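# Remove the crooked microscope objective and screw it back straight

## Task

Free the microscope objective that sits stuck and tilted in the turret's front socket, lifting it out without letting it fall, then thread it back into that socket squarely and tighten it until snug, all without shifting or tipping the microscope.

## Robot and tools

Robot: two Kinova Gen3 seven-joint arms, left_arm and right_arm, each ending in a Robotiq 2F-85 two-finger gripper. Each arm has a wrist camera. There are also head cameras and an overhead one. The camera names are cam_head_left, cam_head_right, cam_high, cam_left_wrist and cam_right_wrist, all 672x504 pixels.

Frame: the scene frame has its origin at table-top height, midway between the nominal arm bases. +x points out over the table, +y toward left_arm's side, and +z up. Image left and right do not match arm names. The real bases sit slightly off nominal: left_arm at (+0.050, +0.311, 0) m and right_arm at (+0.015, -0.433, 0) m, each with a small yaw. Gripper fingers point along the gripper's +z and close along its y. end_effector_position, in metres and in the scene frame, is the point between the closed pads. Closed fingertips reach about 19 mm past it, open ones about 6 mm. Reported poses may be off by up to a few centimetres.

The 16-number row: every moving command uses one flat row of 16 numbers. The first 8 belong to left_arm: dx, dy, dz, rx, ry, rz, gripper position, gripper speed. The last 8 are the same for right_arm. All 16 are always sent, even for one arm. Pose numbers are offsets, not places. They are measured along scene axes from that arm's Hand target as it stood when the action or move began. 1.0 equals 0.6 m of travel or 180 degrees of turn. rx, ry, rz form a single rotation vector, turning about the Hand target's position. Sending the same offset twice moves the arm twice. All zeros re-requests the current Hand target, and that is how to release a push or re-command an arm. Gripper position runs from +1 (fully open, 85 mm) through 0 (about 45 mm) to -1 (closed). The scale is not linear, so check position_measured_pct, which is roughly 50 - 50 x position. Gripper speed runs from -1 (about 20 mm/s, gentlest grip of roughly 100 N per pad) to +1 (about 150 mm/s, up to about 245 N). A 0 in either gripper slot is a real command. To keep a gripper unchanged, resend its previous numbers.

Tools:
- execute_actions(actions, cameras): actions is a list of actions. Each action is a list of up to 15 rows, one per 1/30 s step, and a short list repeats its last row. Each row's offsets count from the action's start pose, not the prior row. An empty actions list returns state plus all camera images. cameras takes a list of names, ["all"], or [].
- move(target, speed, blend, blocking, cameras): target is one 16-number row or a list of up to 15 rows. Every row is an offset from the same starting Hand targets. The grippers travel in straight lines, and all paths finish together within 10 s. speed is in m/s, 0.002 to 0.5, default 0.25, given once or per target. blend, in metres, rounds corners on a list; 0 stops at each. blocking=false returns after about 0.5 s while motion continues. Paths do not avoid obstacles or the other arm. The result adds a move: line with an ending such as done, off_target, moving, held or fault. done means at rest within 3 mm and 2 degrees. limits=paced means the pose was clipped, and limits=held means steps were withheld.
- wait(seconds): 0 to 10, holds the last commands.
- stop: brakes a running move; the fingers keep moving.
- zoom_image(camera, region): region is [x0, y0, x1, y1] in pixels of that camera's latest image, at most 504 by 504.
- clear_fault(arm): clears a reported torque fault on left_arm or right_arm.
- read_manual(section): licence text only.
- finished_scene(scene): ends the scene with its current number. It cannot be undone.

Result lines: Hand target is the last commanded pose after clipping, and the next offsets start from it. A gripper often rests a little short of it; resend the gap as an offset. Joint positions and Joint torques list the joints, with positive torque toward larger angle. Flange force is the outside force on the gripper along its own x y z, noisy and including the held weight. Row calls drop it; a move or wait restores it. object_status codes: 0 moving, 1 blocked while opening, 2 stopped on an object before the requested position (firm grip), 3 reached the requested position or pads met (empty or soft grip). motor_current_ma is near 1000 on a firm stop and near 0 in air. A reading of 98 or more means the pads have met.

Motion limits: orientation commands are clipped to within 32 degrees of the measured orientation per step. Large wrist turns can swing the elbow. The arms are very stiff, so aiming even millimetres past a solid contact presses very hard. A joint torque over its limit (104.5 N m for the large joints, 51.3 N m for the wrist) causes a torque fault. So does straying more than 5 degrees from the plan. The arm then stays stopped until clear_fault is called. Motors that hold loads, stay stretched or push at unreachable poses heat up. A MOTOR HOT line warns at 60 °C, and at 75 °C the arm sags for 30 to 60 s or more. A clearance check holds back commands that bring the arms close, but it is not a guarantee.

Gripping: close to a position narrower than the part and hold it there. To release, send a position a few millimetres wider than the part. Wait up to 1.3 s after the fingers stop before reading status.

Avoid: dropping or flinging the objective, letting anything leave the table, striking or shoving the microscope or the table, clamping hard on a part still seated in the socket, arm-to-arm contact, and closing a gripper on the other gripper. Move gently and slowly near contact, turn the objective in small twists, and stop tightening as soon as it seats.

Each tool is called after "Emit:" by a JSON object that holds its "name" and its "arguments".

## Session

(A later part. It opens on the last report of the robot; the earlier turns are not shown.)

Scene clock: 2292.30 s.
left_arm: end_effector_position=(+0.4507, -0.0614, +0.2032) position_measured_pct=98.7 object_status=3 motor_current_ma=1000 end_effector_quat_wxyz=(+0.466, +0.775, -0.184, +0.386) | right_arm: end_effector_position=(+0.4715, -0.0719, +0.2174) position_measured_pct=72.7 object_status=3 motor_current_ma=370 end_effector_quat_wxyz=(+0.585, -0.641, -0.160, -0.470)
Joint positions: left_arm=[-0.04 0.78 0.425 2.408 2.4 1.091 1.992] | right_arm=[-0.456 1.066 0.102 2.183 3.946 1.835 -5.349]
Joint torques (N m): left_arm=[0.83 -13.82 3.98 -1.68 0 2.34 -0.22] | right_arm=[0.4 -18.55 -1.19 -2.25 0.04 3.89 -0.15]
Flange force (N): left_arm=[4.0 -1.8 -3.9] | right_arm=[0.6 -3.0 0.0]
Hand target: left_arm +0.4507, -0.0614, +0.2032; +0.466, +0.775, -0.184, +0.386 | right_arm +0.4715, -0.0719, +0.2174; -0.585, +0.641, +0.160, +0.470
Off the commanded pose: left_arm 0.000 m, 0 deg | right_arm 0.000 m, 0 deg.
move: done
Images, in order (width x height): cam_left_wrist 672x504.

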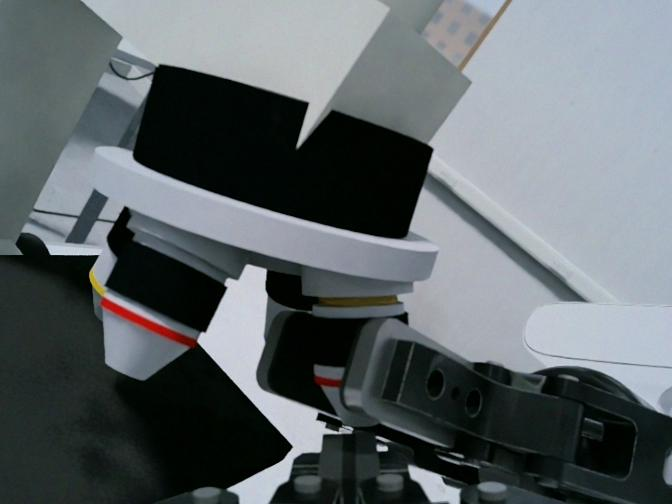

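Emit:
{"name": "move", "arguments": {"target": [0.00191,0.00021,0.00231,0,0,0,-1,0,0,0,0,0,0,0,-0.46,-1.0], "speed": 0.01}}

Emit:
{"name": "move", "arguments": {"target": [0.00037,0.00004,0.00045,0,0,0,-1,0,0,0,0,0,0,0,-0.46,-1.0], "speed": 0.01, "cameras": ["cam_left_wrist"]}}

Emit:
{"name": "zoom_image", "arguments": {"camera": "cam_left_wrist", "region": [300, 360, 400, 460]}}

Scene clock: 2300.53 s.
left_arm: end_effector_position=(+0.4518, -0.0613, +0.2046) position_measured_pct=98.7 object_status=3 motor_current_ma=1000 end_effector_quat_wxyz=(+0.466, +0.775, -0.184, +0.386) | right_arm: end_effector_position=(+0.4715, -0.0719, +0.2174) position_measured_pct=72.7 object_status=3 motor_current_ma=370 end_effector_quat_wxyz=(+0.585, -0.641, -0.160, -0.470)
Joint positions: left_arm=[-0.043 0.775 0.427 2.405 2.397 1.085 1.999] | right_arm=[-0.456 1.066 0.102 2.183 3.946 1.835 -5.349]
Joint torques (N m): left_arm=[0.77 -13.8 3.9 -1.78 0.04 2.37 -0.21] | right_arm=[0.46 -18.5 -1.21 -2.27 0 3.84 -0.19]
Flange force (N): left_arm=[4.0 -1.6 -3.9] | right_arm=[0.6 -3.2 -0.2]
Hand target: left_arm +0.4518, -0.0613, +0.2046; +0.466, +0.775, -0.184, +0.386 | right_arm +0.4715, -0.0719, +0.2174; -0.585, +0.641, +0.160, +0.470
Off the commanded pose: left_arm 0.000 m, 0 deg | right_arm 0.000 m, 0 deg.
move: done

Scene clock: 2301.23 s.
left_arm: end_effector_position=(+0.4521, -0.0613, +0.2049) position_measured_pct=98.7 object_status=3 motor_current_ma=1000 end_effector_quat_wxyz=(+0.466, +0.775, -0.184, +0.386) | right_arm: end_effector_position=(+0.4715, -0.0719, +0.2174) position_measured_pct=72.7 object_status=3 motor_current_ma=370 end_effector_quat_wxyz=(+0.585, -0.641, -0.160, -0.470)
Joint positions: left_arm=[-0.044 0.774 0.427 2.404 2.396 1.083 2] | right_arm=[-0.456 1.066 0.102 2.183 3.946 1.835 -5.349]
Joint torques (N m): left_arm=[0.73 -13.76 3.86 -1.84 0.02 2.37 -0.25] | right_arm=[0.41 -18.54 -1.2 -2.32 -0.01 3.85 -0.13]
Flange force (N): left_arm=[4.1 -1.3 -3.9] | right_arm=[0.7 -3.1 -0.3]
Hand target: left_arm +0.4521, -0.0613, +0.2049; +0.466, +0.775, -0.184, +0.386 | right_arm +0.4715, -0.0719, +0.2174; -0.585, +0.641, +0.160, +0.470
Off the commanded pose: left_arm 0.000 m, 0 deg | right_arm 0.000 m, 0 deg.
move: done
Images, in order (width x height): cam_left_wrist 672x504.

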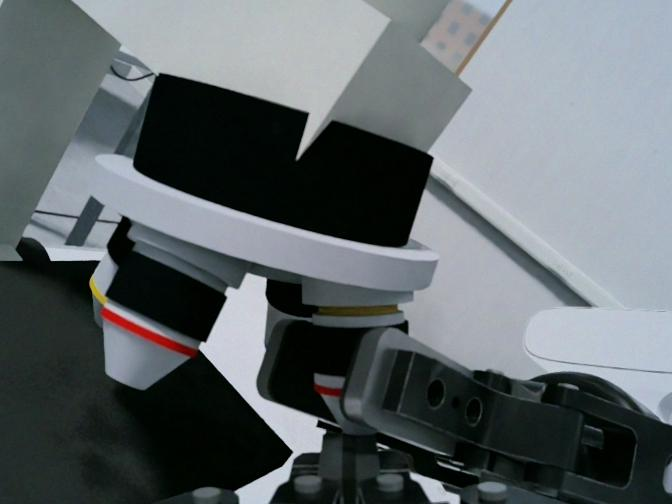

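Scaled by 5.040.

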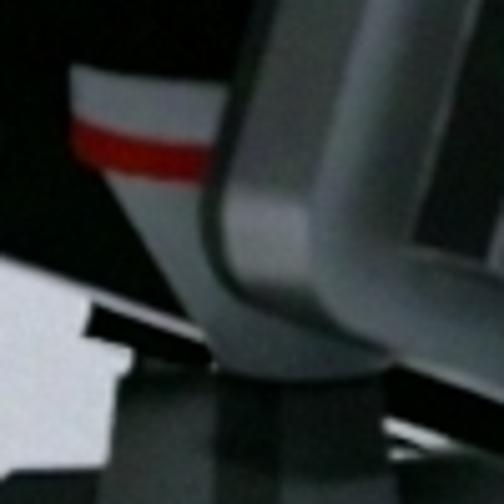

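Emit:
{"name": "move", "arguments": {"target": [0.00053,0.00006,0.00064,0,0,0,-1,0,0,0,0,0,0,0,-0.46,-1.0], "speed": 0.01}}

Emit:
{"name": "move", "arguments": {"target": [0.00037,0.00004,0.00045,0,0,0,-1,0,0,0,0,0,0,0,-0.46,-1.0], "speed": 0.01}}

Scene clock: 2311.77 s.
left_arm: end_effector_position=(+0.4524, -0.0612, +0.2052) position_measured_pct=98.7 object_status=3 motor_current_ma=1000 end_effector_quat_wxyz=(+0.466, +0.775, -0.184, +0.386) | right_arm: end_effector_position=(+0.4715, -0.0719, +0.2174) position_measured_pct=72.7 object_status=3 motor_current_ma=370 end_effector_quat_wxyz=(+0.585, -0.641, -0.160, -0.470)
Joint positions: left_arm=[-0.044 0.773 0.428 2.403 2.395 1.082 2.002] | right_arm=[-0.456 1.066 0.102 2.183 3.946 1.835 -5.349]
Joint torques (N m): left_arm=[0.27 -14.71 4 -2.86 0.23 3.07 -0.21] | right_arm=[0.27 -18.44 -1.28 -2.09 0.17 3.88 -0.11]
Flange force (N): left_arm=[1.5 -1.8 -3.9] | right_arm=[1.1 -2.6 0.5]
Hand target: left_arm +0.4524, -0.0612, +0.2053; +0.466, +0.775, -0.184, +0.386 | right_arm +0.4715, -0.0719, +0.2174; -0.585, +0.641, +0.160, +0.470
Off the commanded pose: left_arm 0.000 m, 0 deg | right_arm 0.000 m, 0 deg.
move: done

Scene clock: 2312.47 s.
left_arm: end_effector_position=(+0.4526, -0.0612, +0.2055) position_measured_pct=98.7 object_status=3 motor_current_ma=1000 end_effector_quat_wxyz=(+0.466, +0.775, -0.184, +0.386) | right_arm: end_effector_position=(+0.4715, -0.0719, +0.2174) position_measured_pct=72.7 object_status=3 motor_current_ma=370 end_effector_quat_wxyz=(+0.585, -0.641, -0.160, -0.470)
Joint positions: left_arm=[-0.045 0.772 0.428 2.402 2.395 1.081 2.003] | right_arm=[-0.456 1.066 0.102 2.183 3.946 1.835 -5.349]
Joint torques (N m): left_arm=[-0.73 -16.1 4.18 -4.51 0.64 4.22 -0.19] | right_arm=[-0.16 -18.19 -1.43 -1.71 0.5 3.8 -0.11]
Flange force (N): left_arm=[-2.5 -2.0 -3.7] | right_arm=[2.0 -1.8 1.1]
Hand target: left_arm +0.4526, -0.0612, +0.2055; +0.466, +0.775, -0.184, +0.386 | right_arm +0.4715, -0.0719, +0.2174; -0.585, +0.641, +0.160, +0.470
Off the commanded pose: left_arm 0.000 m, 0 deg | right_arm 0.000 m, 0 deg.
move: done

Emit:
{"name": "move", "arguments": {"target": [-0.00034,-0.00004,-0.00041,0,0,0,-1,0,0,0,0,0,0,0,-0.46,-1.0], "speed": 0.01}}

Emit:
{"name": "execute_actions", "arguments": {"actions": [[[0,0,0,0,0,0,-1,0,0,0,0,0,0,0,-0.40,-1.0]]], "cameras": ["cam_left_wrist","cam_right_wrist"]}}

Emit:
{"name": "wait", "arguments": {"seconds": 0.1}}

Scene clock: 2322.93 s.
left_arm: end_effector_position=(+0.4524, -0.0612, +0.2053) position_measured_pct=98.7 object_status=3 motor_current_ma=1000 end_effector_quat_wxyz=(+0.466, +0.775, -0.184, +0.386) | right_arm: end_effector_position=(+0.4715, -0.0719, +0.2174) position_measured_pct=72.7 object_status=3 motor_current_ma=370 end_effector_quat_wxyz=(+0.585, -0.641, -0.160, -0.470)
Joint positions: left_arm=[-0.045 0.773 0.428 2.403 2.395 1.082 2.002] | right_arm=[-0.456 1.066 0.102 2.183 3.946 1.835 -5.349]
Joint torques (N m): left_arm=[0.22 -15.46 4.4 -3.37 0.16 3.61 -0.27] | right_arm=[-0.07 -18.46 -1.49 -2.03 0.33 3.88 -0.15]
Flange force (N): left_arm=[0.0 -2.7 -3.7] | right_arm=[1.4 -2.1 0.2]
Hand target: left_arm +0.4524, -0.0612, +0.2053; +0.466, +0.775, -0.184, +0.386 | right_arm +0.4715, -0.0719, +0.2174; -0.585, +0.641, +0.160, +0.470
Off the commanded pose: left_arm 0.000 m, 0 deg | right_arm 0.000 m, 0 deg.
move: done

Scene clock: 2323.63 s.
left_arm: end_effector_position=(+0.4524, -0.0612, +0.2053) position_measured_pct=98.7 object_status=3 motor_current_ma=1000 end_effector_quat_wxyz=(+0.466, +0.775, -0.184, +0.386) | right_arm: end_effector_position=(+0.4715, -0.0719, +0.2174) position_measured_pct=69.7 object_status=3 motor_current_ma=0 end_effector_quat_wxyz=(+0.585, -0.641, -0.160, -0.470)
Joint positions: left_arm=[-0.044 0.773 0.428 2.403 2.395 1.082 2.002] | right_arm=[-0.456 1.066 0.102 2.183 3.946 1.835 -5.349]
Joint torques (N m): left_arm=[0.31 -14.73 4.09 -2.8 0.21 3.1 -0.26] | right_arm=[0.07 -17.79 -1 -1.9 0.14 3.41 -0.04]
Hand target: left_arm +0.4524, -0.0612, +0.2053; +0.466, +0.775, -0.184, +0.386 | right_arm +0.4715, -0.0719, +0.2174; -0.585, +0.641, +0.160, +0.470
Off the commanded pose: left_arm 0.000 m, 0 deg | right_arm 0.000 m, 0 deg.
Images, in order (width x height): cam_left_wrist 672x504, cam_right_wrist 672x504.

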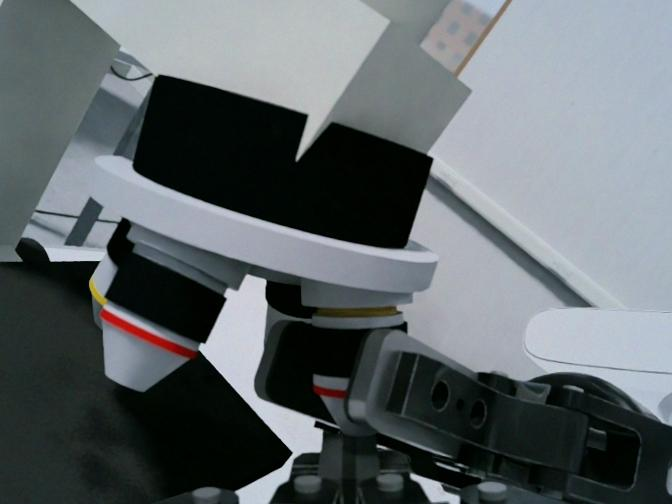

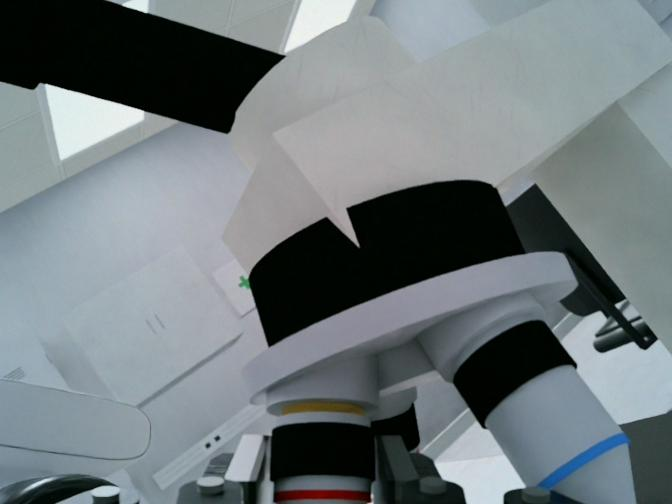

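Scene clock: 2323.73 s.
left_arm: end_effector_position=(+0.4524, -0.0612, +0.2053) position_measured_pct=98.7 object_status=3 motor_current_ma=1000 end_effector_quat_wxyz=(+0.466, +0.775, -0.184, +0.386) | right_arm: end_effector_position=(+0.4715, -0.0719, +0.2174) position_measured_pct=69.7 object_status=3 motor_current_ma=0 end_effector_quat_wxyz=(+0.585, -0.641, -0.160, -0.470)
Joint positions: left_arm=[-0.044 0.773 0.428 2.403 2.395 1.082 2.002] | right_arm=[-0.456 1.066 0.102 2.183 3.946 1.835 -5.349]
Joint torques (N m): left_arm=[0.26 -14.77 4.06 -2.8 0.19 3.07 -0.25] | right_arm=[0.12 -17.78 -1.07 -1.92 0.18 3.44 -0.02]
Flange force (N): left_arm=[1.4 -1.9 -3.7] | right_arm=[2.2 -3.2 0.3]
Hand target: left_arm +0.4524, -0.0612, +0.2053; +0.466, +0.775, -0.184, +0.386 | right_arm +0.4715, -0.0719, +0.2174; -0.585, +0.641, +0.160, +0.470
Tool commands: left_gripper/position=-1.0 left_gripper/speed=+0.0 right_gripper/position=-0.4 right_gripper/speed=-1.0
Off the commanded pose: left_arm 0.000 m, 0 deg | right_arm 0.000 m, 0 deg.
wait: 0.10 s; no rest

Emit:
{"name": "zoom_image", "arguments": {"camera": "cam_left_wrist", "region": [290, 270, 430, 410]}}

Emit:
{"name": "move", "arguments": {"target": [-0.00026,-0.00003,-0.00032,0,0,0,-1,0,0,0,0,0,0,0,-0.40,-1.0], "speed": 0.01}}

Emit:
{"name": "move", "arguments": {"target": [-0.0008,-0.00009,-0.00096,0,0,0,-1,0,0,0,0,0,0,0,-0.40,-1.0], "speed": 0.01, "cameras": ["cam_left_wrist","cam_right_wrist"]}}

Emit:
{"name": "zoom_image", "arguments": {"camera": "cam_left_wrist", "region": [290, 270, 430, 410]}}

Emit:
{"name": "zoom_image", "arguments": {"camera": "cam_right_wrist", "region": [250, 350, 390, 470]}}

Scaled by 3.600.
This view is cut from an older image: the scene may have changed since it was taken.

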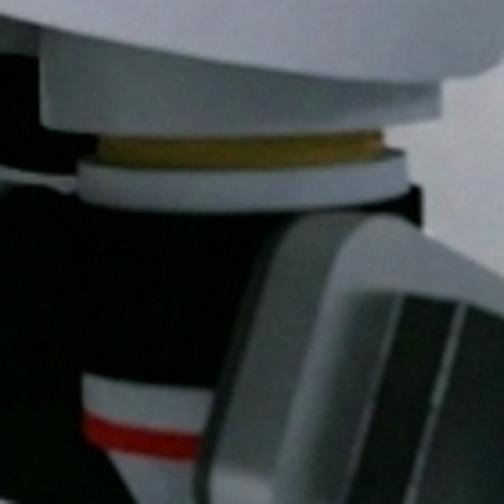

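Scene clock: 2332.53 s.
left_arm: end_effector_position=(+0.4522, -0.0613, +0.2051) position_measured_pct=98.7 object_status=3 motor_current_ma=1000 end_effector_quat_wxyz=(+0.466, +0.775, -0.184, +0.386) | right_arm: end_effector_position=(+0.4715, -0.0719, +0.2174) position_measured_pct=69.7 object_status=3 motor_current_ma=0 end_effector_quat_wxyz=(+0.585, -0.641, -0.160, -0.470)
Joint positions: left_arm=[-0.044 0.774 0.428 2.403 2.396 1.083 2.001] | right_arm=[-0.456 1.066 0.102 2.183 3.946 1.835 -5.349]
Joint torques (N m): left_arm=[0.68 -13.99 3.94 -1.96 0.06 2.5 -0.24] | right_arm=[0.11 -17.82 -1.01 -1.9 0.17 3.42 -0.02]
Flange force (N): left_arm=[3.6 -1.7 -3.8] | right_arm=[2.1 -3.2 0.3]
Hand target: left_arm +0.4522, -0.0613, +0.2051; +0.466, +0.775, -0.184, +0.386 | right_arm +0.4715, -0.0719, +0.2174; -0.585, +0.641, +0.160, +0.470
Off the commanded pose: left_arm 0.000 m, 0 deg | right_arm 0.000 m, 0 deg.
move: done

Scene clock: 2333.23 s.
left_arm: end_effector_position=(+0.4518, -0.0613, +0.2045) position_measured_pct=98.7 object_status=3 motor_current_ma=1000 end_effector_quat_wxyz=(+0.466, +0.775, -0.184, +0.386) | right_arm: end_effector_position=(+0.4715, -0.0719, +0.2174) position_measured_pct=69.7 object_status=3 motor_current_ma=0 end_effector_quat_wxyz=(+0.585, -0.641, -0.160, -0.470)
Joint positions: left_arm=[-0.043 0.776 0.427 2.405 2.397 1.085 1.998] | right_arm=[-0.456 1.066 0.102 2.183 3.946 1.835 -5.349]
Joint torques (N m): left_arm=[0.81 -13.8 3.85 -1.85 0 2.35 -0.23] | right_arm=[0.11 -17.8 -1.11 -1.91 0.18 3.42 0.02]
Flange force (N): left_arm=[3.9 -1.4 -4.1] | right_arm=[2.3 -3.1 0.3]
Hand target: left_arm +0.4518, -0.0613, +0.2045; +0.466, +0.775, -0.184, +0.386 | right_arm +0.4715, -0.0719, +0.2174; -0.585, +0.641, +0.160, +0.470
Off the commanded pose: left_arm 0.000 m, 0 deg | right_arm 0.000 m, 0 deg.
move: done
Images, in order (width x height): cam_left_wrist 672x504, cam_right_wrist 672x504.

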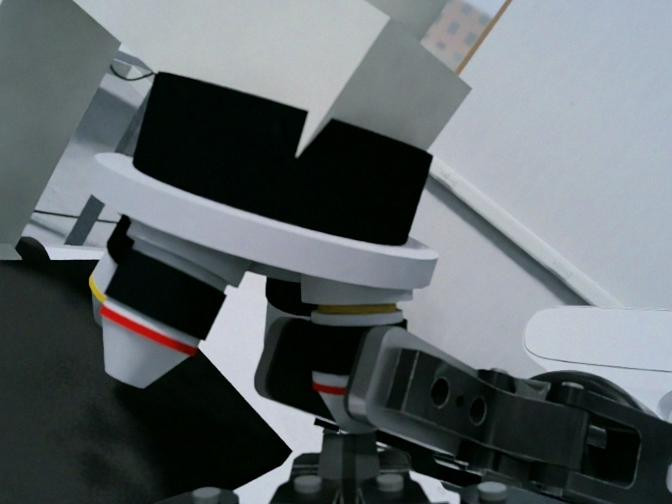

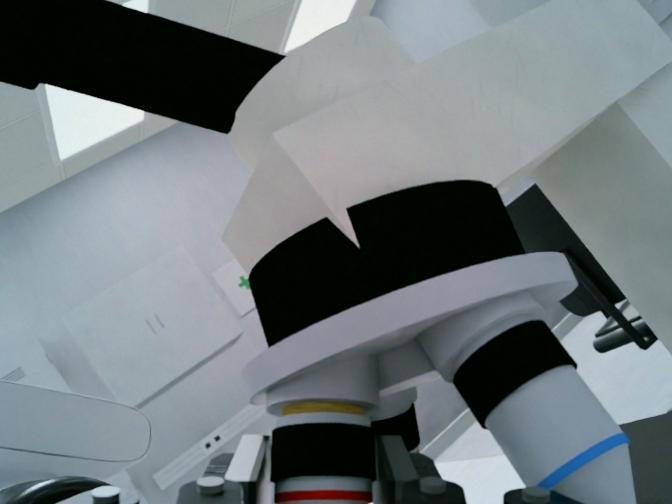

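Scaled by 3.600.

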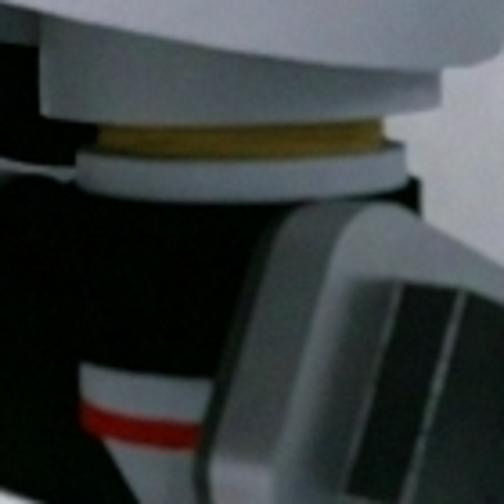

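Scaled by 3.600.

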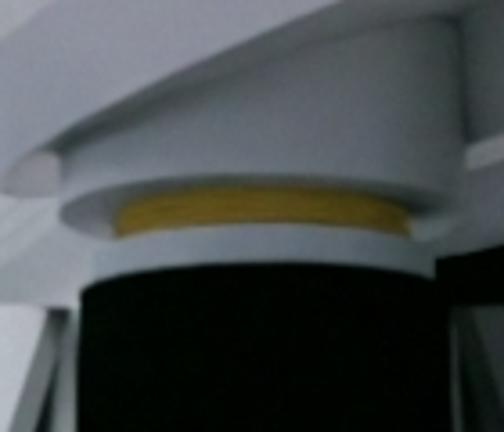

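Emit:
{"name": "move", "arguments": {"target": [[-0.0085,-0.001,-0.0103,0,0,0,-1,0,0,0,0,0,0,0,-0.40,-1.0],[-0.0515,0.0853,0.0162,0,0,0,-1,0,0,0,0,0,0,0,-0.40,-1.0],[0.0303,0.1822,-0.0423,-0.0351,-0.2204,-0.1687,-1,0,0,0,0,0,0,0,-0.40,-1.0]], "speed": [0.08,0.15,0.2], "blend": [0.004,0.02,0], "cameras": ["cam_left_wrist"]}}

Emit:
{"name": "zoom_image", "arguments": {"camera": "cam_left_wrist", "region": [270, 210, 350, 290]}}

Scene clock: 2359.83 s.
left_arm: end_effector_position=(+0.4700, +0.0481, +0.1791) position_measured_pct=98.7 object_status=3 motor_current_ma=1000 end_effector_quat_wxyz=(+0.500, +0.500, -0.501, +0.500) | right_arm: end_effector_position=(+0.4715, -0.0719, +0.2174) position_measured_pct=69.7 object_status=3 motor_current_ma=0 end_effector_quat_wxyz=(+0.585, -0.641, -0.160, -0.470)
Joint positions: left_arm=[-0.386 1.096 0.283 1.913 1.291 1.366 1.779] | right_arm=[-0.456 1.066 0.102 2.183 3.946 1.835 -5.349]
Joint torques (N m): left_arm=[0.91 -17.05 4.92 -0.58 1.23 2.44 -0.15] | right_arm=[0.13 -17.8 -1.08 -1.92 0.17 3.45 -0.02]
Flange force (N): left_arm=[2.9 -0.1 -3.6] | right_arm=[2.2 -3.2 0.3]
Hand target: left_arm +0.4700, +0.0480, +0.1792; +0.500, +0.500, -0.501, +0.500 | right_arm +0.4715, -0.0719, +0.2174; -0.585, +0.641, +0.160, +0.470
Off the commanded pose: left_arm 0.000 m, 0 deg | right_arm 0.000 m, 0 deg.
move: done
Images, in order (width x height): cam_left_wrist 672x504.

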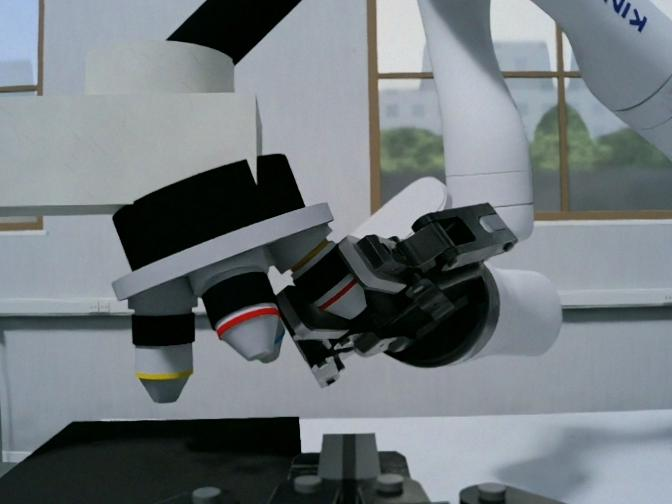

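Scaled by 6.300.

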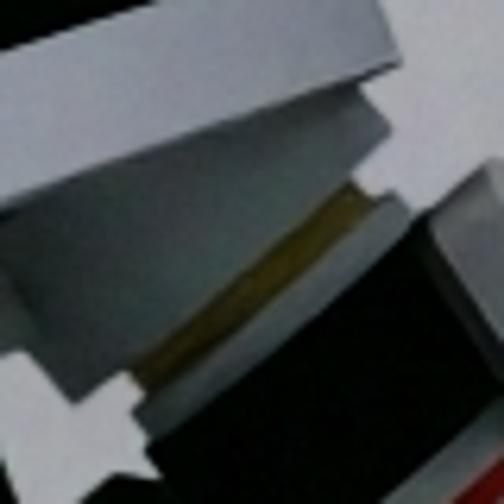

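Emit:
{"name": "move", "arguments": {"target": [[0,0,0,0,0,0,-1,0,-0.0032,-0.0004,-0.0038,0,0,0,-0.24,-0.5],[0,0.145,0,0,0,0,-1,0,-0.0045,0.0017,-0.0017,-0.3704,-0.0417,-0.4486,-0.24,-0.5]], "speed": [0.03,0.25], "cameras": ["cam_left_wrist","cam_right_wrist"]}}

Emit:
{"name": "zoom_image", "arguments": {"camera": "cam_right_wrist", "region": [240, 350, 400, 500]}}

Scene clock: 2392.07 s.
left_arm: end_effector_position=(+0.4700, +0.1350, +0.1791) position_measured_pct=98.7 object_status=3 motor_current_ma=1000 end_effector_quat_wxyz=(+0.500, +0.500, -0.501, +0.500) | right_arm: end_effector_position=(+0.4688, -0.0708, +0.2164) position_measured_pct=61.9 object_status=3 motor_current_ma=0 end_effector_quat_wxyz=(+0.262, +0.756, -0.024, +0.599)
Joint positions: left_arm=[-0.525 1.091 0.207 1.848 1.126 1.492 1.839] | right_arm=[-1.376 0.974 0.057 1.576 1.337 1.496 -3.738]
Joint torques (N m): left_arm=[0.79 -17.39 4.3 -0.48 1.42 2.4 -0.24] | right_arm=[0.1 -20.19 2.94 -5.48 1.75 2.93 -0.04]
Flange force (N): left_arm=[2.7 -0.2 -3.4] | right_arm=[-0.4 5.0 0.9]
Hand target: left_arm +0.4700, +0.1350, +0.1791; +0.500, +0.500, -0.501, +0.500 | right_arm +0.4688, -0.0708, +0.2164; +0.262, +0.756, -0.024, +0.599
Off the commanded pose: left_arm 0.000 m, 0 deg | right_arm 0.000 m, 0 deg.
move: done
Images, in order (width x height): cam_left_wrist 672x504, cam_right_wrist 672x504.

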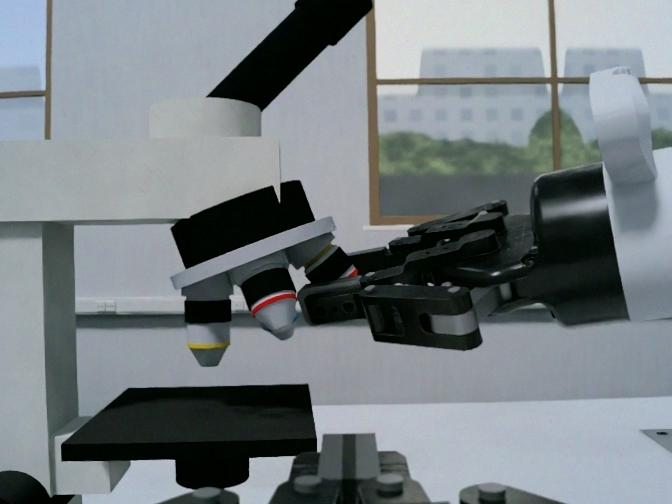

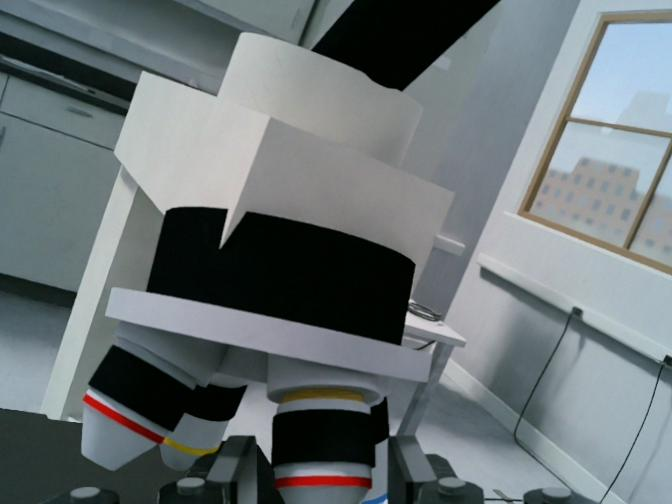

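Scaled by 3.150.

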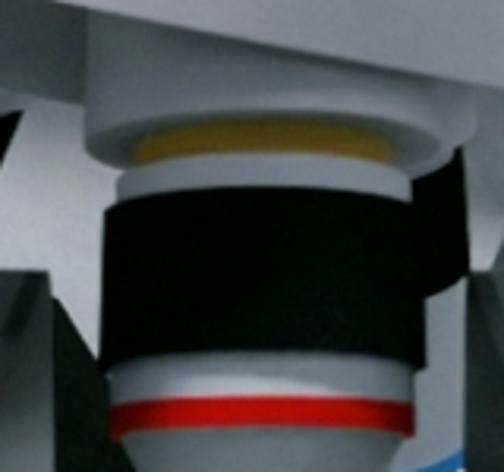

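Emit:
{"name": "move", "arguments": {"target": [0,0,0,0,0,0,-1,0,-0.0008,0.001,0,-0.1058,-0.0119,-0.1282,-0.24,-0.5], "speed": 0.2, "cameras": ["cam_left_wrist","cam_right_wrist","cam_high"]}}

Emit:
{"name": "zoom_image", "arguments": {"camera": "cam_right_wrist", "region": [240, 350, 400, 500]}}

Scene clock: 2404.63 s.
left_arm: end_effector_position=(+0.4700, +0.1350, +0.1791) position_measured_pct=98.7 object_status=3 motor_current_ma=1000 end_effector_quat_wxyz=(+0.500, +0.500, -0.501, +0.500) | right_arm: end_effector_position=(+0.4683, -0.0702, +0.2164) position_measured_pct=61.9 object_status=3 motor_current_ma=0 end_effector_quat_wxyz=(+0.496, +0.671, -0.080, +0.544)
Joint positions: left_arm=[-0.525 1.091 0.207 1.848 1.126 1.492 1.839] | right_arm=[-1.338 1.318 0.154 0.964 1.18 1.927 -3.238]
Joint torques (N m): left_arm=[0.78 -17.36 4.17 -0.53 1.39 2.4 -0.24] | right_arm=[0.14 -23.7 3.75 -6.19 2.18 2.4 -0.08]
Flange force (N): left_arm=[2.8 -0.1 -3.2] | right_arm=[-2.3 6.3 3.9]
Hand target: left_arm +0.4700, +0.1350, +0.1791; +0.500, +0.500, -0.501, +0.500 | right_arm +0.4683, -0.0702, +0.2164; +0.496, +0.671, -0.080, +0.544
Off the commanded pose: left_arm 0.000 m, 0 deg | right_arm 0.000 m, 0 deg.
move: done
Images, in order (width x height): cam_high 672x504, cam_left_wrist 672x504, cam_right_wrist 672x504.

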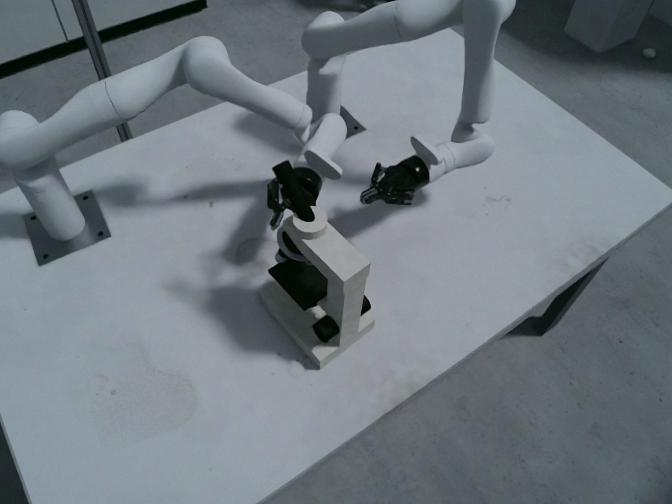

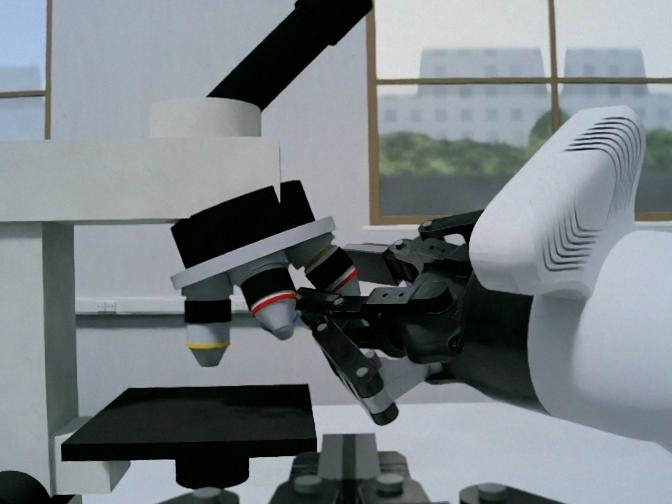

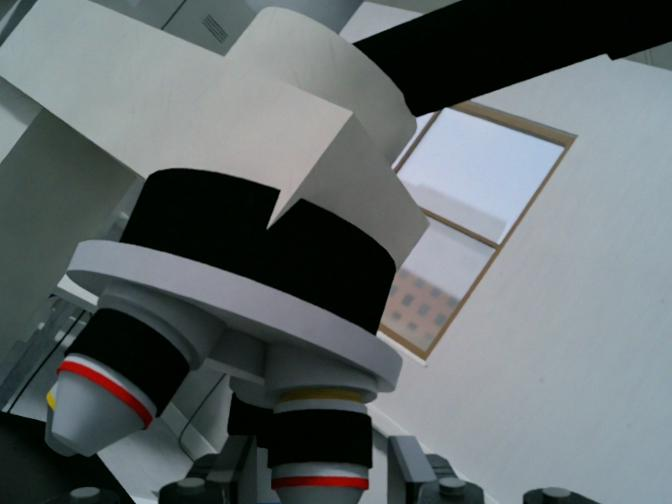

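Scaled by 3.150.

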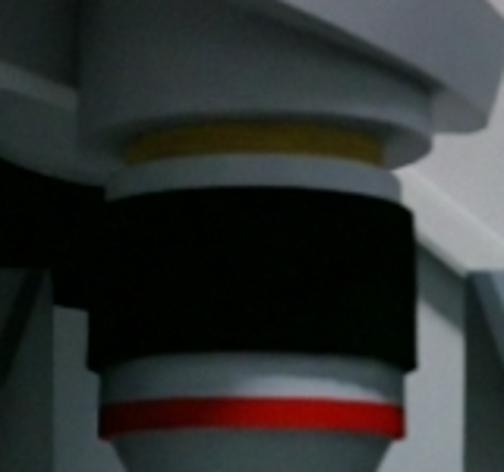

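Emit:
{"name": "move", "arguments": {"target": [0,0,0,0,0,0,-1,0,0.0006,0.00045,-0.00053,0,0,0,-0.24,-0.5], "speed": 0.02}}

Emit:
{"name": "execute_actions", "arguments": {"actions": [[[0,0,0,0,0,0,-1,0,0,0,0,0,0,0,-0.40,-1.0]],[[0,0,0,0,0,0,-1,0,0,0,0,0,0,0,-0.44,-1.0]],[[0,0,0,0,0,0,-1,0,0,0,0,0,0,0,-0.46,-1.0]]], "cameras": ["cam_right_wrist"]}}

Emit:
{"name": "wait", "arguments": {"seconds": 0.1}}

Emit:
{"name": "zoom_image", "arguments": {"camera": "cam_right_wrist", "region": [240, 350, 400, 500]}}

Scene clock: 2432.50 s.
left_arm: end_effector_position=(+0.4700, +0.1350, +0.1791) position_measured_pct=98.7 object_status=3 motor_current_ma=1000 end_effector_quat_wxyz=(+0.500, +0.500, -0.501, +0.500) | right_arm: end_effector_position=(+0.4686, -0.0700, +0.2160) position_measured_pct=61.9 object_status=3 motor_current_ma=0 end_effector_quat_wxyz=(+0.496, +0.671, -0.080, +0.544)
Joint positions: left_arm=[-0.525 1.091 0.207 1.848 1.126 1.492 1.839] | right_arm=[-1.338 1.32 0.155 0.961 1.181 1.927 -3.237]
Joint torques (N m): left_arm=[0.75 -17.32 4.16 -0.46 1.34 2.39 -0.2] | right_arm=[0.16 -23.71 3.78 -6.27 2.2 2.38 -0.08]
Flange force (N): left_arm=[2.8 -0.3 -3.1] | right_arm=[-2.6 6.8 4.1]
Hand target: left_arm +0.4700, +0.1350, +0.1791; +0.500, +0.500, -0.501, +0.500 | right_arm +0.4686, -0.0700, +0.2160; +0.496, +0.671, -0.080, +0.544
Off the commanded pose: left_arm 0.000 m, 0 deg | right_arm 0.000 m, 0 deg.
move: done

Scene clock: 2434.20 s.
left_arm: end_effector_position=(+0.4700, +0.1350, +0.1791) position_measured_pct=98.7 object_status=3 motor_current_ma=1000 end_effector_quat_wxyz=(+0.500, +0.500, -0.501, +0.500) | right_arm: end_effector_position=(+0.4687, -0.0700, +0.2160) position_measured_pct=72.7 object_status=3 motor_current_ma=270 end_effector_quat_wxyz=(+0.496, +0.671, -0.080, +0.544)
Joint positions: left_arm=[-0.525 1.091 0.207 1.848 1.126 1.492 1.839] | right_arm=[-1.338 1.32 0.155 0.961 1.181 1.927 -3.237]
Joint torques (N m): left_arm=[0.77 -17.35 4.3 -0.51 1.32 2.4 -0.2] | right_arm=[1.76 -23.74 4.31 -6.44 2.68 1.62 -0.05]
Hand target: left_arm +0.4700, +0.1350, +0.1791; +0.500, +0.500, -0.501, +0.500 | right_arm +0.4687, -0.0700, +0.2160; +0.496, +0.671, -0.080, +0.544
Off the commanded pose: left_arm 0.000 m, 0 deg | right_arm 0.000 m, 0 deg.
Images, in order (width x height): cam_right_wrist 672x504.

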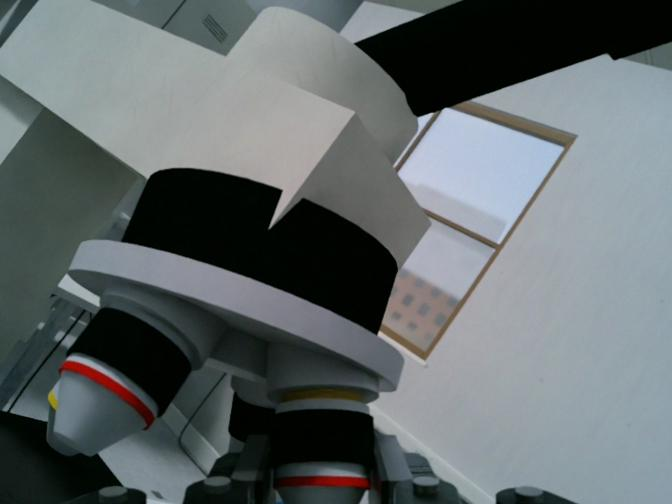

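Scene clock: 2434.30 s.
left_arm: end_effector_position=(+0.4700, +0.1350, +0.1791) position_measured_pct=98.7 object_status=3 motor_current_ma=1000 end_effector_quat_wxyz=(+0.500, +0.500, -0.501, +0.500) | right_arm: end_effector_position=(+0.4687, -0.0700, +0.2160) position_measured_pct=72.7 object_status=3 motor_current_ma=270 end_effector_quat_wxyz=(+0.496, +0.671, -0.080, +0.544)
Joint positions: left_arm=[-0.525 1.091 0.207 1.848 1.126 1.492 1.839] | right_arm=[-1.338 1.32 0.155 0.961 1.181 1.927 -3.237]
Joint torques (N m): left_arm=[0.81 -17.35 4.28 -0.57 1.34 2.39 -0.25] | right_arm=[1.77 -23.69 4.36 -6.48 2.68 1.63 -0.06]
Flange force (N): left_arm=[2.9 0.0 -3.2] | right_arm=[-4.1 9.6 1.4]
Hand target: left_arm +0.4700, +0.1350, +0.1791; +0.500, +0.500, -0.501, +0.500 | right_arm +0.4687, -0.0700, +0.2160; +0.496, +0.671, -0.080, +0.544
Tool commands: left_gripper/position=-1.0 left_gripper/speed=+0.0 right_gripper/position=-0.46 right_gripper/speed=-1.0
Off the commanded pose: left_arm 0.000 m, 0 deg | right_arm 0.000 m, 0 deg.
wait: 0.10 s; no rest

Scaled by 3.150.
This view is cut from an older image: the scene may have changed since it was taken.

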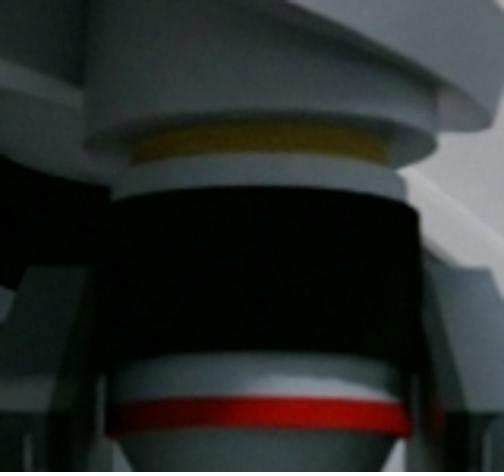

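Emit:
{"name": "move", "arguments": {"target": [0,0,0,0,0,0,-1,0,-0.00015,-0.00091,0.00036,0.0529,0.0060,0.0641,-0.46,-1.0], "speed": 0.15}}

Scene clock: 2458.10 s.
left_arm: end_effector_position=(+0.4700, +0.1350, +0.1791) position_measured_pct=98.7 object_status=3 motor_current_ma=1000 end_effector_quat_wxyz=(+0.500, +0.500, -0.501, +0.500) | right_arm: end_effector_position=(+0.4686, -0.0705, +0.2162) position_measured_pct=72.7 object_status=3 motor_current_ma=270 end_effector_quat_wxyz=(+0.383, +0.720, -0.053, +0.577)
Joint positions: left_arm=[-0.525 1.091 0.207 1.848 1.126 1.492 1.839] | right_arm=[-1.368 1.134 0.097 1.287 1.221 1.704 -3.492]
Joint torques (N m): left_arm=[0.77 -17.3 4.28 -0.44 1.34 2.43 -0.2] | right_arm=[-0.08 -21.9 3.27 -5.72 1.77 2.97 -0.09]
Flange force (N): left_arm=[2.8 -0.3 -3.2] | right_arm=[-0.7 5.3 3.0]
Hand target: left_arm +0.4700, +0.1350, +0.1791; +0.500, +0.500, -0.501, +0.500 | right_arm +0.4686, -0.0705, +0.2163; +0.383, +0.720, -0.053, +0.577
Off the commanded pose: left_arm 0.000 m, 0 deg | right_arm 0.000 m, 0 deg.
move: done

Emit:
{"name": "move", "arguments": {"target": [0,0,0,0,0,0,-1,0,0.0003,-0.0009,0.0004,0.0529,0.0060,0.0641,-0.46,-1.0], "speed": 0.15}}

Scene clock: 2464.20 s.
left_arm: end_effector_position=(+0.4700, +0.1350, +0.1791) position_measured_pct=98.7 object_status=3 motor_current_ma=1000 end_effector_quat_wxyz=(+0.500, +0.500, -0.501, +0.500) | right_arm: end_effector_position=(+0.4687, -0.0710, +0.2165) position_measured_pct=72.7 object_status=3 motor_current_ma=270 end_effector_quat_wxyz=(+0.262, +0.756, -0.024, +0.599)
Joint positions: left_arm=[-0.525 1.091 0.207 1.848 1.126 1.492 1.839] | right_arm=[-1.379 0.974 0.062 1.577 1.334 1.492 -3.738]
Joint torques (N m): left_arm=[0.8 -17.3 4.31 -0.56 1.39 2.4 -0.16] | right_arm=[-0.16 -20.51 2.92 -5.45 1.69 3.19 -0.11]
Flange force (N): left_arm=[2.8 0.3 -3.3] | right_arm=[-0.7 4.1 1.8]
Hand target: left_arm +0.4700, +0.1350, +0.1791; +0.500, +0.500, -0.501, +0.500 | right_arm +0.4687, -0.0711, +0.2165; +0.262, +0.756, -0.024, +0.599
Off the commanded pose: left_arm 0.000 m, 0 deg | right_arm 0.000 m, 0 deg.
move: done

Emit:
{"name": "move", "arguments": {"target": [0,0,0,0,0,0,-1,0,0.001,-0.0015,0.0,0.1058,0.0119,0.1282,-0.46,-1.0], "speed": 0.15, "cameras": ["cam_left_wrist"]}}

Scene clock: 2471.57 s.
left_arm: end_effector_position=(+0.4700, +0.1350, +0.1791) position_measured_pct=98.7 object_status=3 motor_current_ma=1000 end_effector_quat_wxyz=(+0.500, +0.500, -0.501, +0.500) | right_arm: end_effector_position=(+0.4693, -0.0719, +0.2164) position_measured_pct=72.7 object_status=3 motor_current_ma=270 end_effector_quat_wxyz=(+0.010, +0.790, +0.034, +0.613)
Joint positions: left_arm=[-0.525 1.091 0.207 1.848 1.126 1.492 1.839] | right_arm=[-1.317 0.75 0.036 2.08 1.844 1.196 -4.35]
Joint torques (N m): left_arm=[0.79 -17.28 4.27 -0.52 1.37 2.42 -0.24] | right_arm=[-0.44 -17.44 2.01 -4.78 0.97 3.72 -0.11]
Flange force (N): left_arm=[3.0 -0.1 -3.2] | right_arm=[0.6 2.6 0.8]
Hand target: left_arm +0.4700, +0.1350, +0.1791; +0.500, +0.500, -0.501, +0.500 | right_arm +0.4693, -0.0719, +0.2165; +0.010, +0.790, +0.034, +0.613
Off the commanded pose: left_arm 0.000 m, 0 deg | right_arm 0.000 m, 0 deg.
move: done
Images, in order (width x height): cam_left_wrist 672x504.

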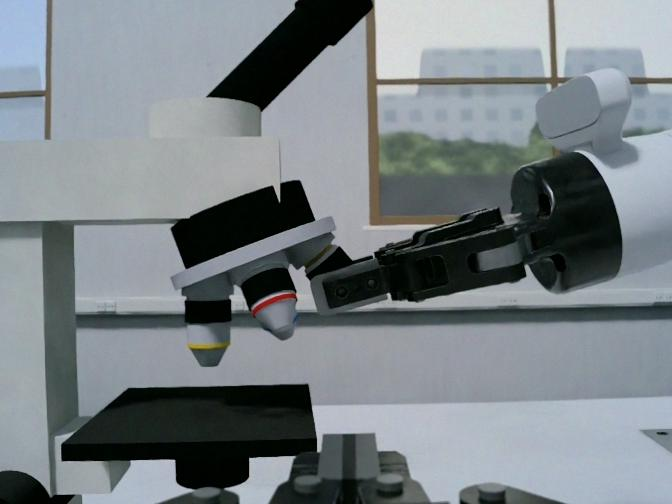

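Emit:
{"name": "move", "arguments": {"target": [0,0,0,0,0,0,-1,0,0.00043,-0.00033,-0.00104,0.1411,0.0159,0.1709,-0.46,-1.0], "speed": 0.2}}

Scene clock: 2480.03 s.
left_arm: end_effector_position=(+0.4700, +0.1350, +0.1791) position_measured_pct=98.7 object_status=3 motor_current_ma=1000 end_effector_quat_wxyz=(+0.500, +0.500, -0.501, +0.500) | right_arm: end_effector_position=(+0.4696, -0.0722, +0.2159) position_measured_pct=72.7 object_status=3 motor_current_ma=270 end_effector_quat_wxyz=(-0.324, +0.750, +0.106, +0.566)
Joint positions: left_arm=[-0.525 1.091 0.207 1.848 1.126 1.492 1.839] | right_arm=[-0.851 0.812 0.02 2.439 3.033 1.528 -5.117]
Joint torques (N m): left_arm=[0.71 -17.31 4.16 -0.54 1.4 2.45 -0.23] | right_arm=[0.46 -16.89 0.68 -3.24 -0.13 4.18 -0.07]
Flange force (N): left_arm=[2.9 -0.1 -3.0] | right_arm=[2.1 -2.0 -0.3]
Hand target: left_arm +0.4700, +0.1350, +0.1791; +0.500, +0.500, -0.501, +0.500 | right_arm +0.4696, -0.0722, +0.2159; -0.324, +0.750, +0.106, +0.567
Off the commanded pose: left_arm 0.000 m, 0 deg | right_arm 0.000 m, 0 deg.
move: done

Emit:
{"name": "move", "arguments": {"target": [0,0,0,0,0,0,-1,0,0.00049,-0.00007,-0.00097,0.1235,0.0139,0.1496,-0.46,-1.0], "speed": 0.2}}

Emit:
{"name": "move", "arguments": {"target": [0,0,0,0,0,0,-1,0,0.00021,-0.00003,-0.0004,0.0529,0.0060,0.0641,-0.46,-1.0], "speed": 0.15, "cameras": ["cam_left_wrist","cam_right_wrist","cam_high"]}}

Scene clock: 2487.83 s.
left_arm: end_effector_position=(+0.4700, +0.1350, +0.1791) position_measured_pct=98.7 object_status=3 motor_current_ma=1000 end_effector_quat_wxyz=(+0.500, +0.500, -0.501, +0.500) | right_arm: end_effector_position=(+0.4699, -0.0722, +0.2153) position_measured_pct=72.7 object_status=3 motor_current_ma=270 end_effector_quat_wxyz=(+0.585, -0.641, -0.160, -0.470)
Joint positions: left_arm=[-0.525 1.091 0.207 1.848 1.126 1.492 1.839] | right_arm=[-0.475 1.075 0.126 2.186 3.939 1.858 -5.357]
Joint torques (N m): left_arm=[0.82 -17.4 4.17 -0.56 1.35 2.45 -0.18] | right_arm=[1.12 -19.27 -0.73 -2.34 -0.22 4.35 -0.02]
Flange force (N): left_arm=[2.7 0.1 -3.0] | right_arm=[-0.7 -2.7 1.2]
Hand target: left_arm +0.4700, +0.1350, +0.1791; +0.500, +0.500, -0.501, +0.500 | right_arm +0.4699, -0.0722, +0.2153; -0.585, +0.641, +0.160, +0.470
Off the commanded pose: left_arm 0.000 m, 0 deg | right_arm 0.000 m, 0 deg.
move: done

Scene clock: 2489.07 s.
left_arm: end_effector_position=(+0.4700, +0.1350, +0.1791) position_measured_pct=98.7 object_status=3 motor_current_ma=1000 end_effector_quat_wxyz=(+0.500, +0.500, -0.501, +0.500) | right_arm: end_effector_position=(+0.4700, -0.0722, +0.2151) position_measured_pct=72.7 object_status=3 motor_current_ma=270 end_effector_quat_wxyz=(+0.682, -0.576, -0.179, -0.414)
Joint positions: left_arm=[-0.525 1.091 0.207 1.848 1.126 1.492 1.839] | right_arm=[-0.402 1.191 0.125 1.966 4.161 1.954 -5.488]
Joint torques (N m): left_arm=[0.79 -17.36 4.23 -0.52 1.35 2.43 -0.21] | right_arm=[-4.29 -19.15 -2.71 -4.62 0.26 1.79 0.4]
Flange force (N): left_arm=[2.8 -0.1 -3.1] | right_arm=[3.8 -9.5 -10.9]
Hand target: left_arm +0.4700, +0.1350, +0.1791; +0.500, +0.500, -0.501, +0.500 | right_arm +0.4700, -0.0722, +0.2151; +0.682, -0.576, -0.179, -0.414
Off the commanded pose: left_arm 0.000 m, 0 deg | right_arm 0.000 m, 0 deg.
move: done
Images, in order (width x height): cam_high 672x504, cam_left_wrist 672x504, cam_right_wrist 672x504.

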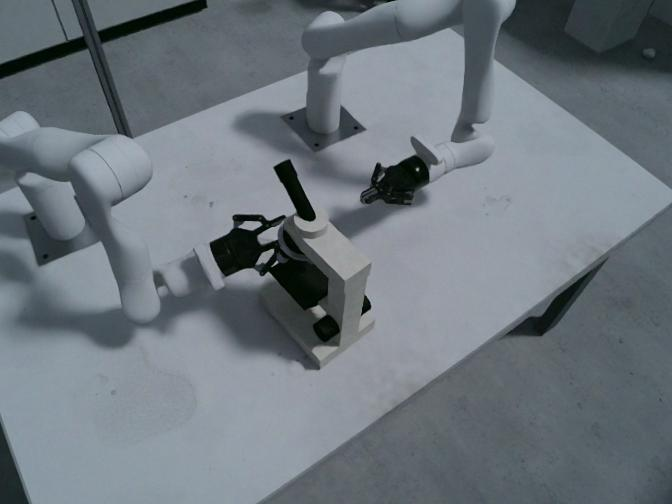

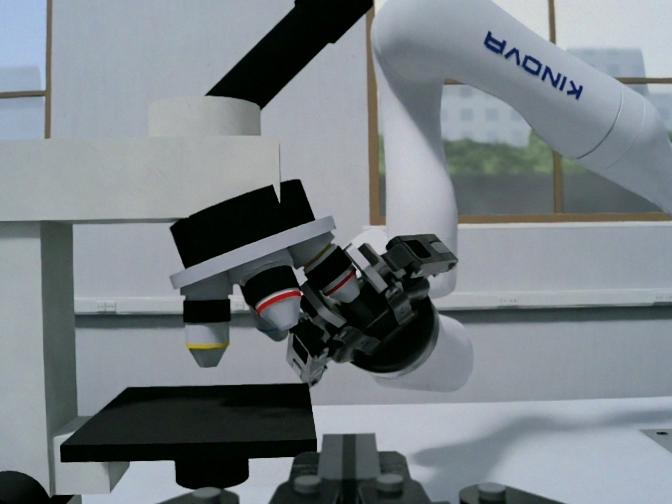

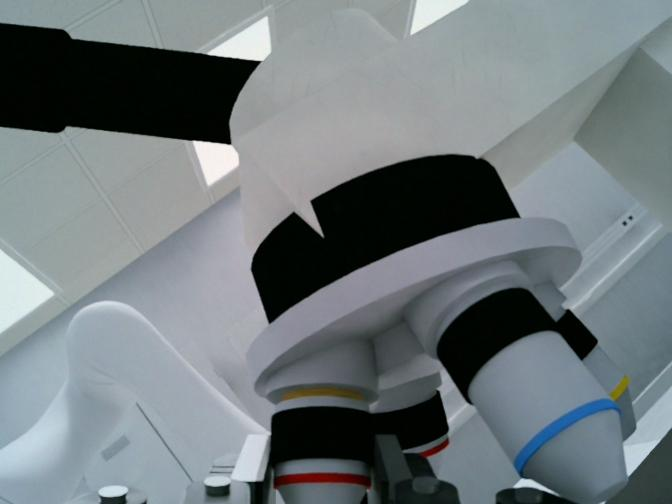

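Emit:
{"name": "move", "arguments": {"target": [0,0,0,0,0,0,-1,0,-0.00021,0.00003,0.0004,-0.0529,-0.0060,-0.0641,-0.46,-1.0], "speed": 0.1, "cameras": ["cam_left_wrist","cam_right_wrist"]}}

Emit:
{"name": "zoom_image", "arguments": {"camera": "cam_left_wrist", "region": [240, 200, 400, 360]}}

Scene clock: 2496.40 s.
left_arm: end_effector_position=(+0.4700, +0.1350, +0.1791) position_measured_pct=98.7 object_status=3 motor_current_ma=1000 end_effector_quat_wxyz=(+0.500, +0.500, -0.501, +0.500) | right_arm: end_effector_position=(+0.4699, -0.0722, +0.2153) position_measured_pct=72.7 object_status=3 motor_current_ma=270 end_effector_quat_wxyz=(+0.585, -0.641, -0.160, -0.470)
Joint positions: left_arm=[-0.525 1.091 0.207 1.848 1.126 1.492 1.839] | right_arm=[-0.474 1.075 0.125 2.186 3.939 1.857 -5.357]
Joint torques (N m): left_arm=[0.76 -17.35 4.33 -0.5 1.37 2.47 -0.19] | right_arm=[-3.57 -17.65 -2.88 -3.1 0.62 2.6 -0.08]
Flange force (N): left_arm=[2.7 0.0 -3.2] | right_arm=[5.1 -2.7 -9.8]
Hand target: left_arm +0.4700, +0.1350, +0.1791; +0.500, +0.500, -0.501, +0.500 | right_arm +0.4699, -0.0722, +0.2153; -0.585, +0.641, +0.160, +0.470
Off the commanded pose: left_arm 0.000 m, 0 deg | right_arm 0.000 m, 0 deg.
move: done
Images, in order (width x height): cam_left_wrist 672x504, cam_right_wrist 672x504.

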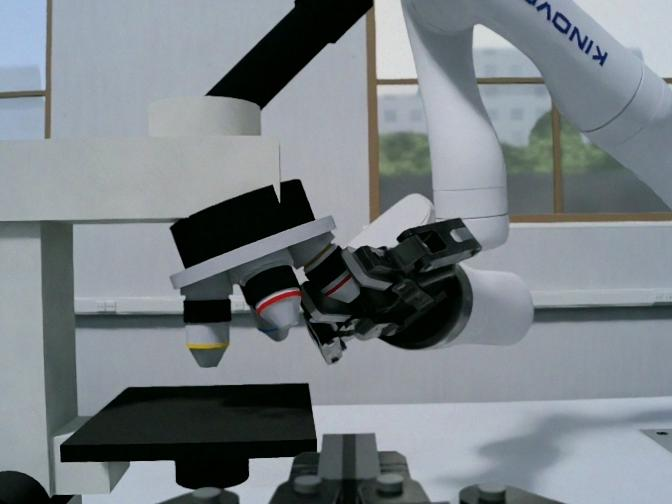

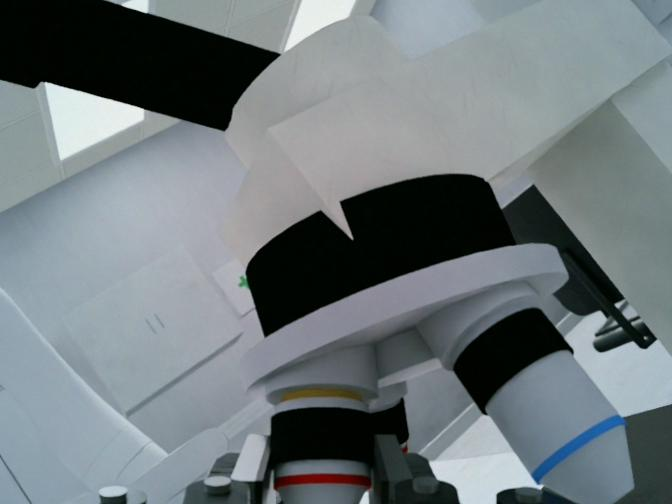

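Scaled by 3.150.

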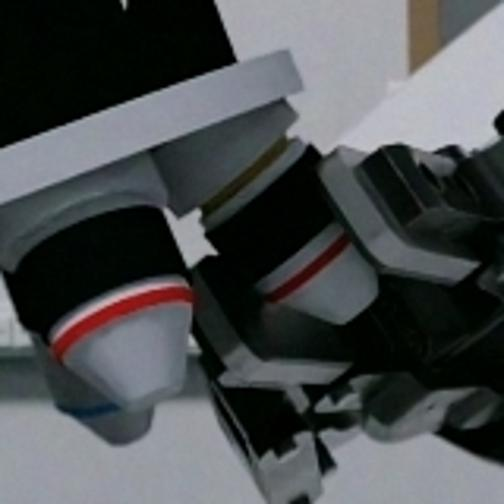

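Emit:
{"name": "zoom_image", "arguments": {"camera": "cam_right_wrist", "region": [240, 340, 400, 500]}}

Emit:
{"name": "zoom_image", "arguments": {"camera": "cam_left_wrist", "region": [290, 210, 370, 290]}}

Scaled by 3.150.

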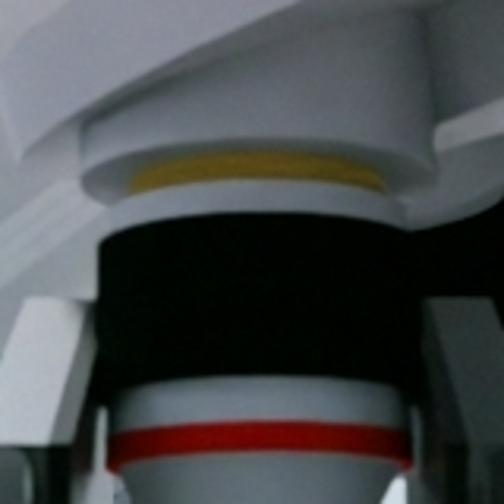

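Scaled by 6.300.

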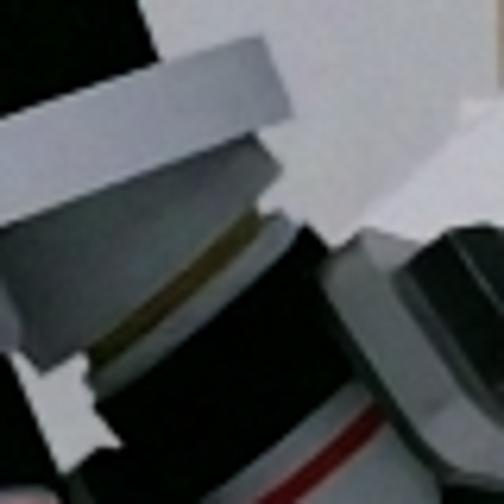

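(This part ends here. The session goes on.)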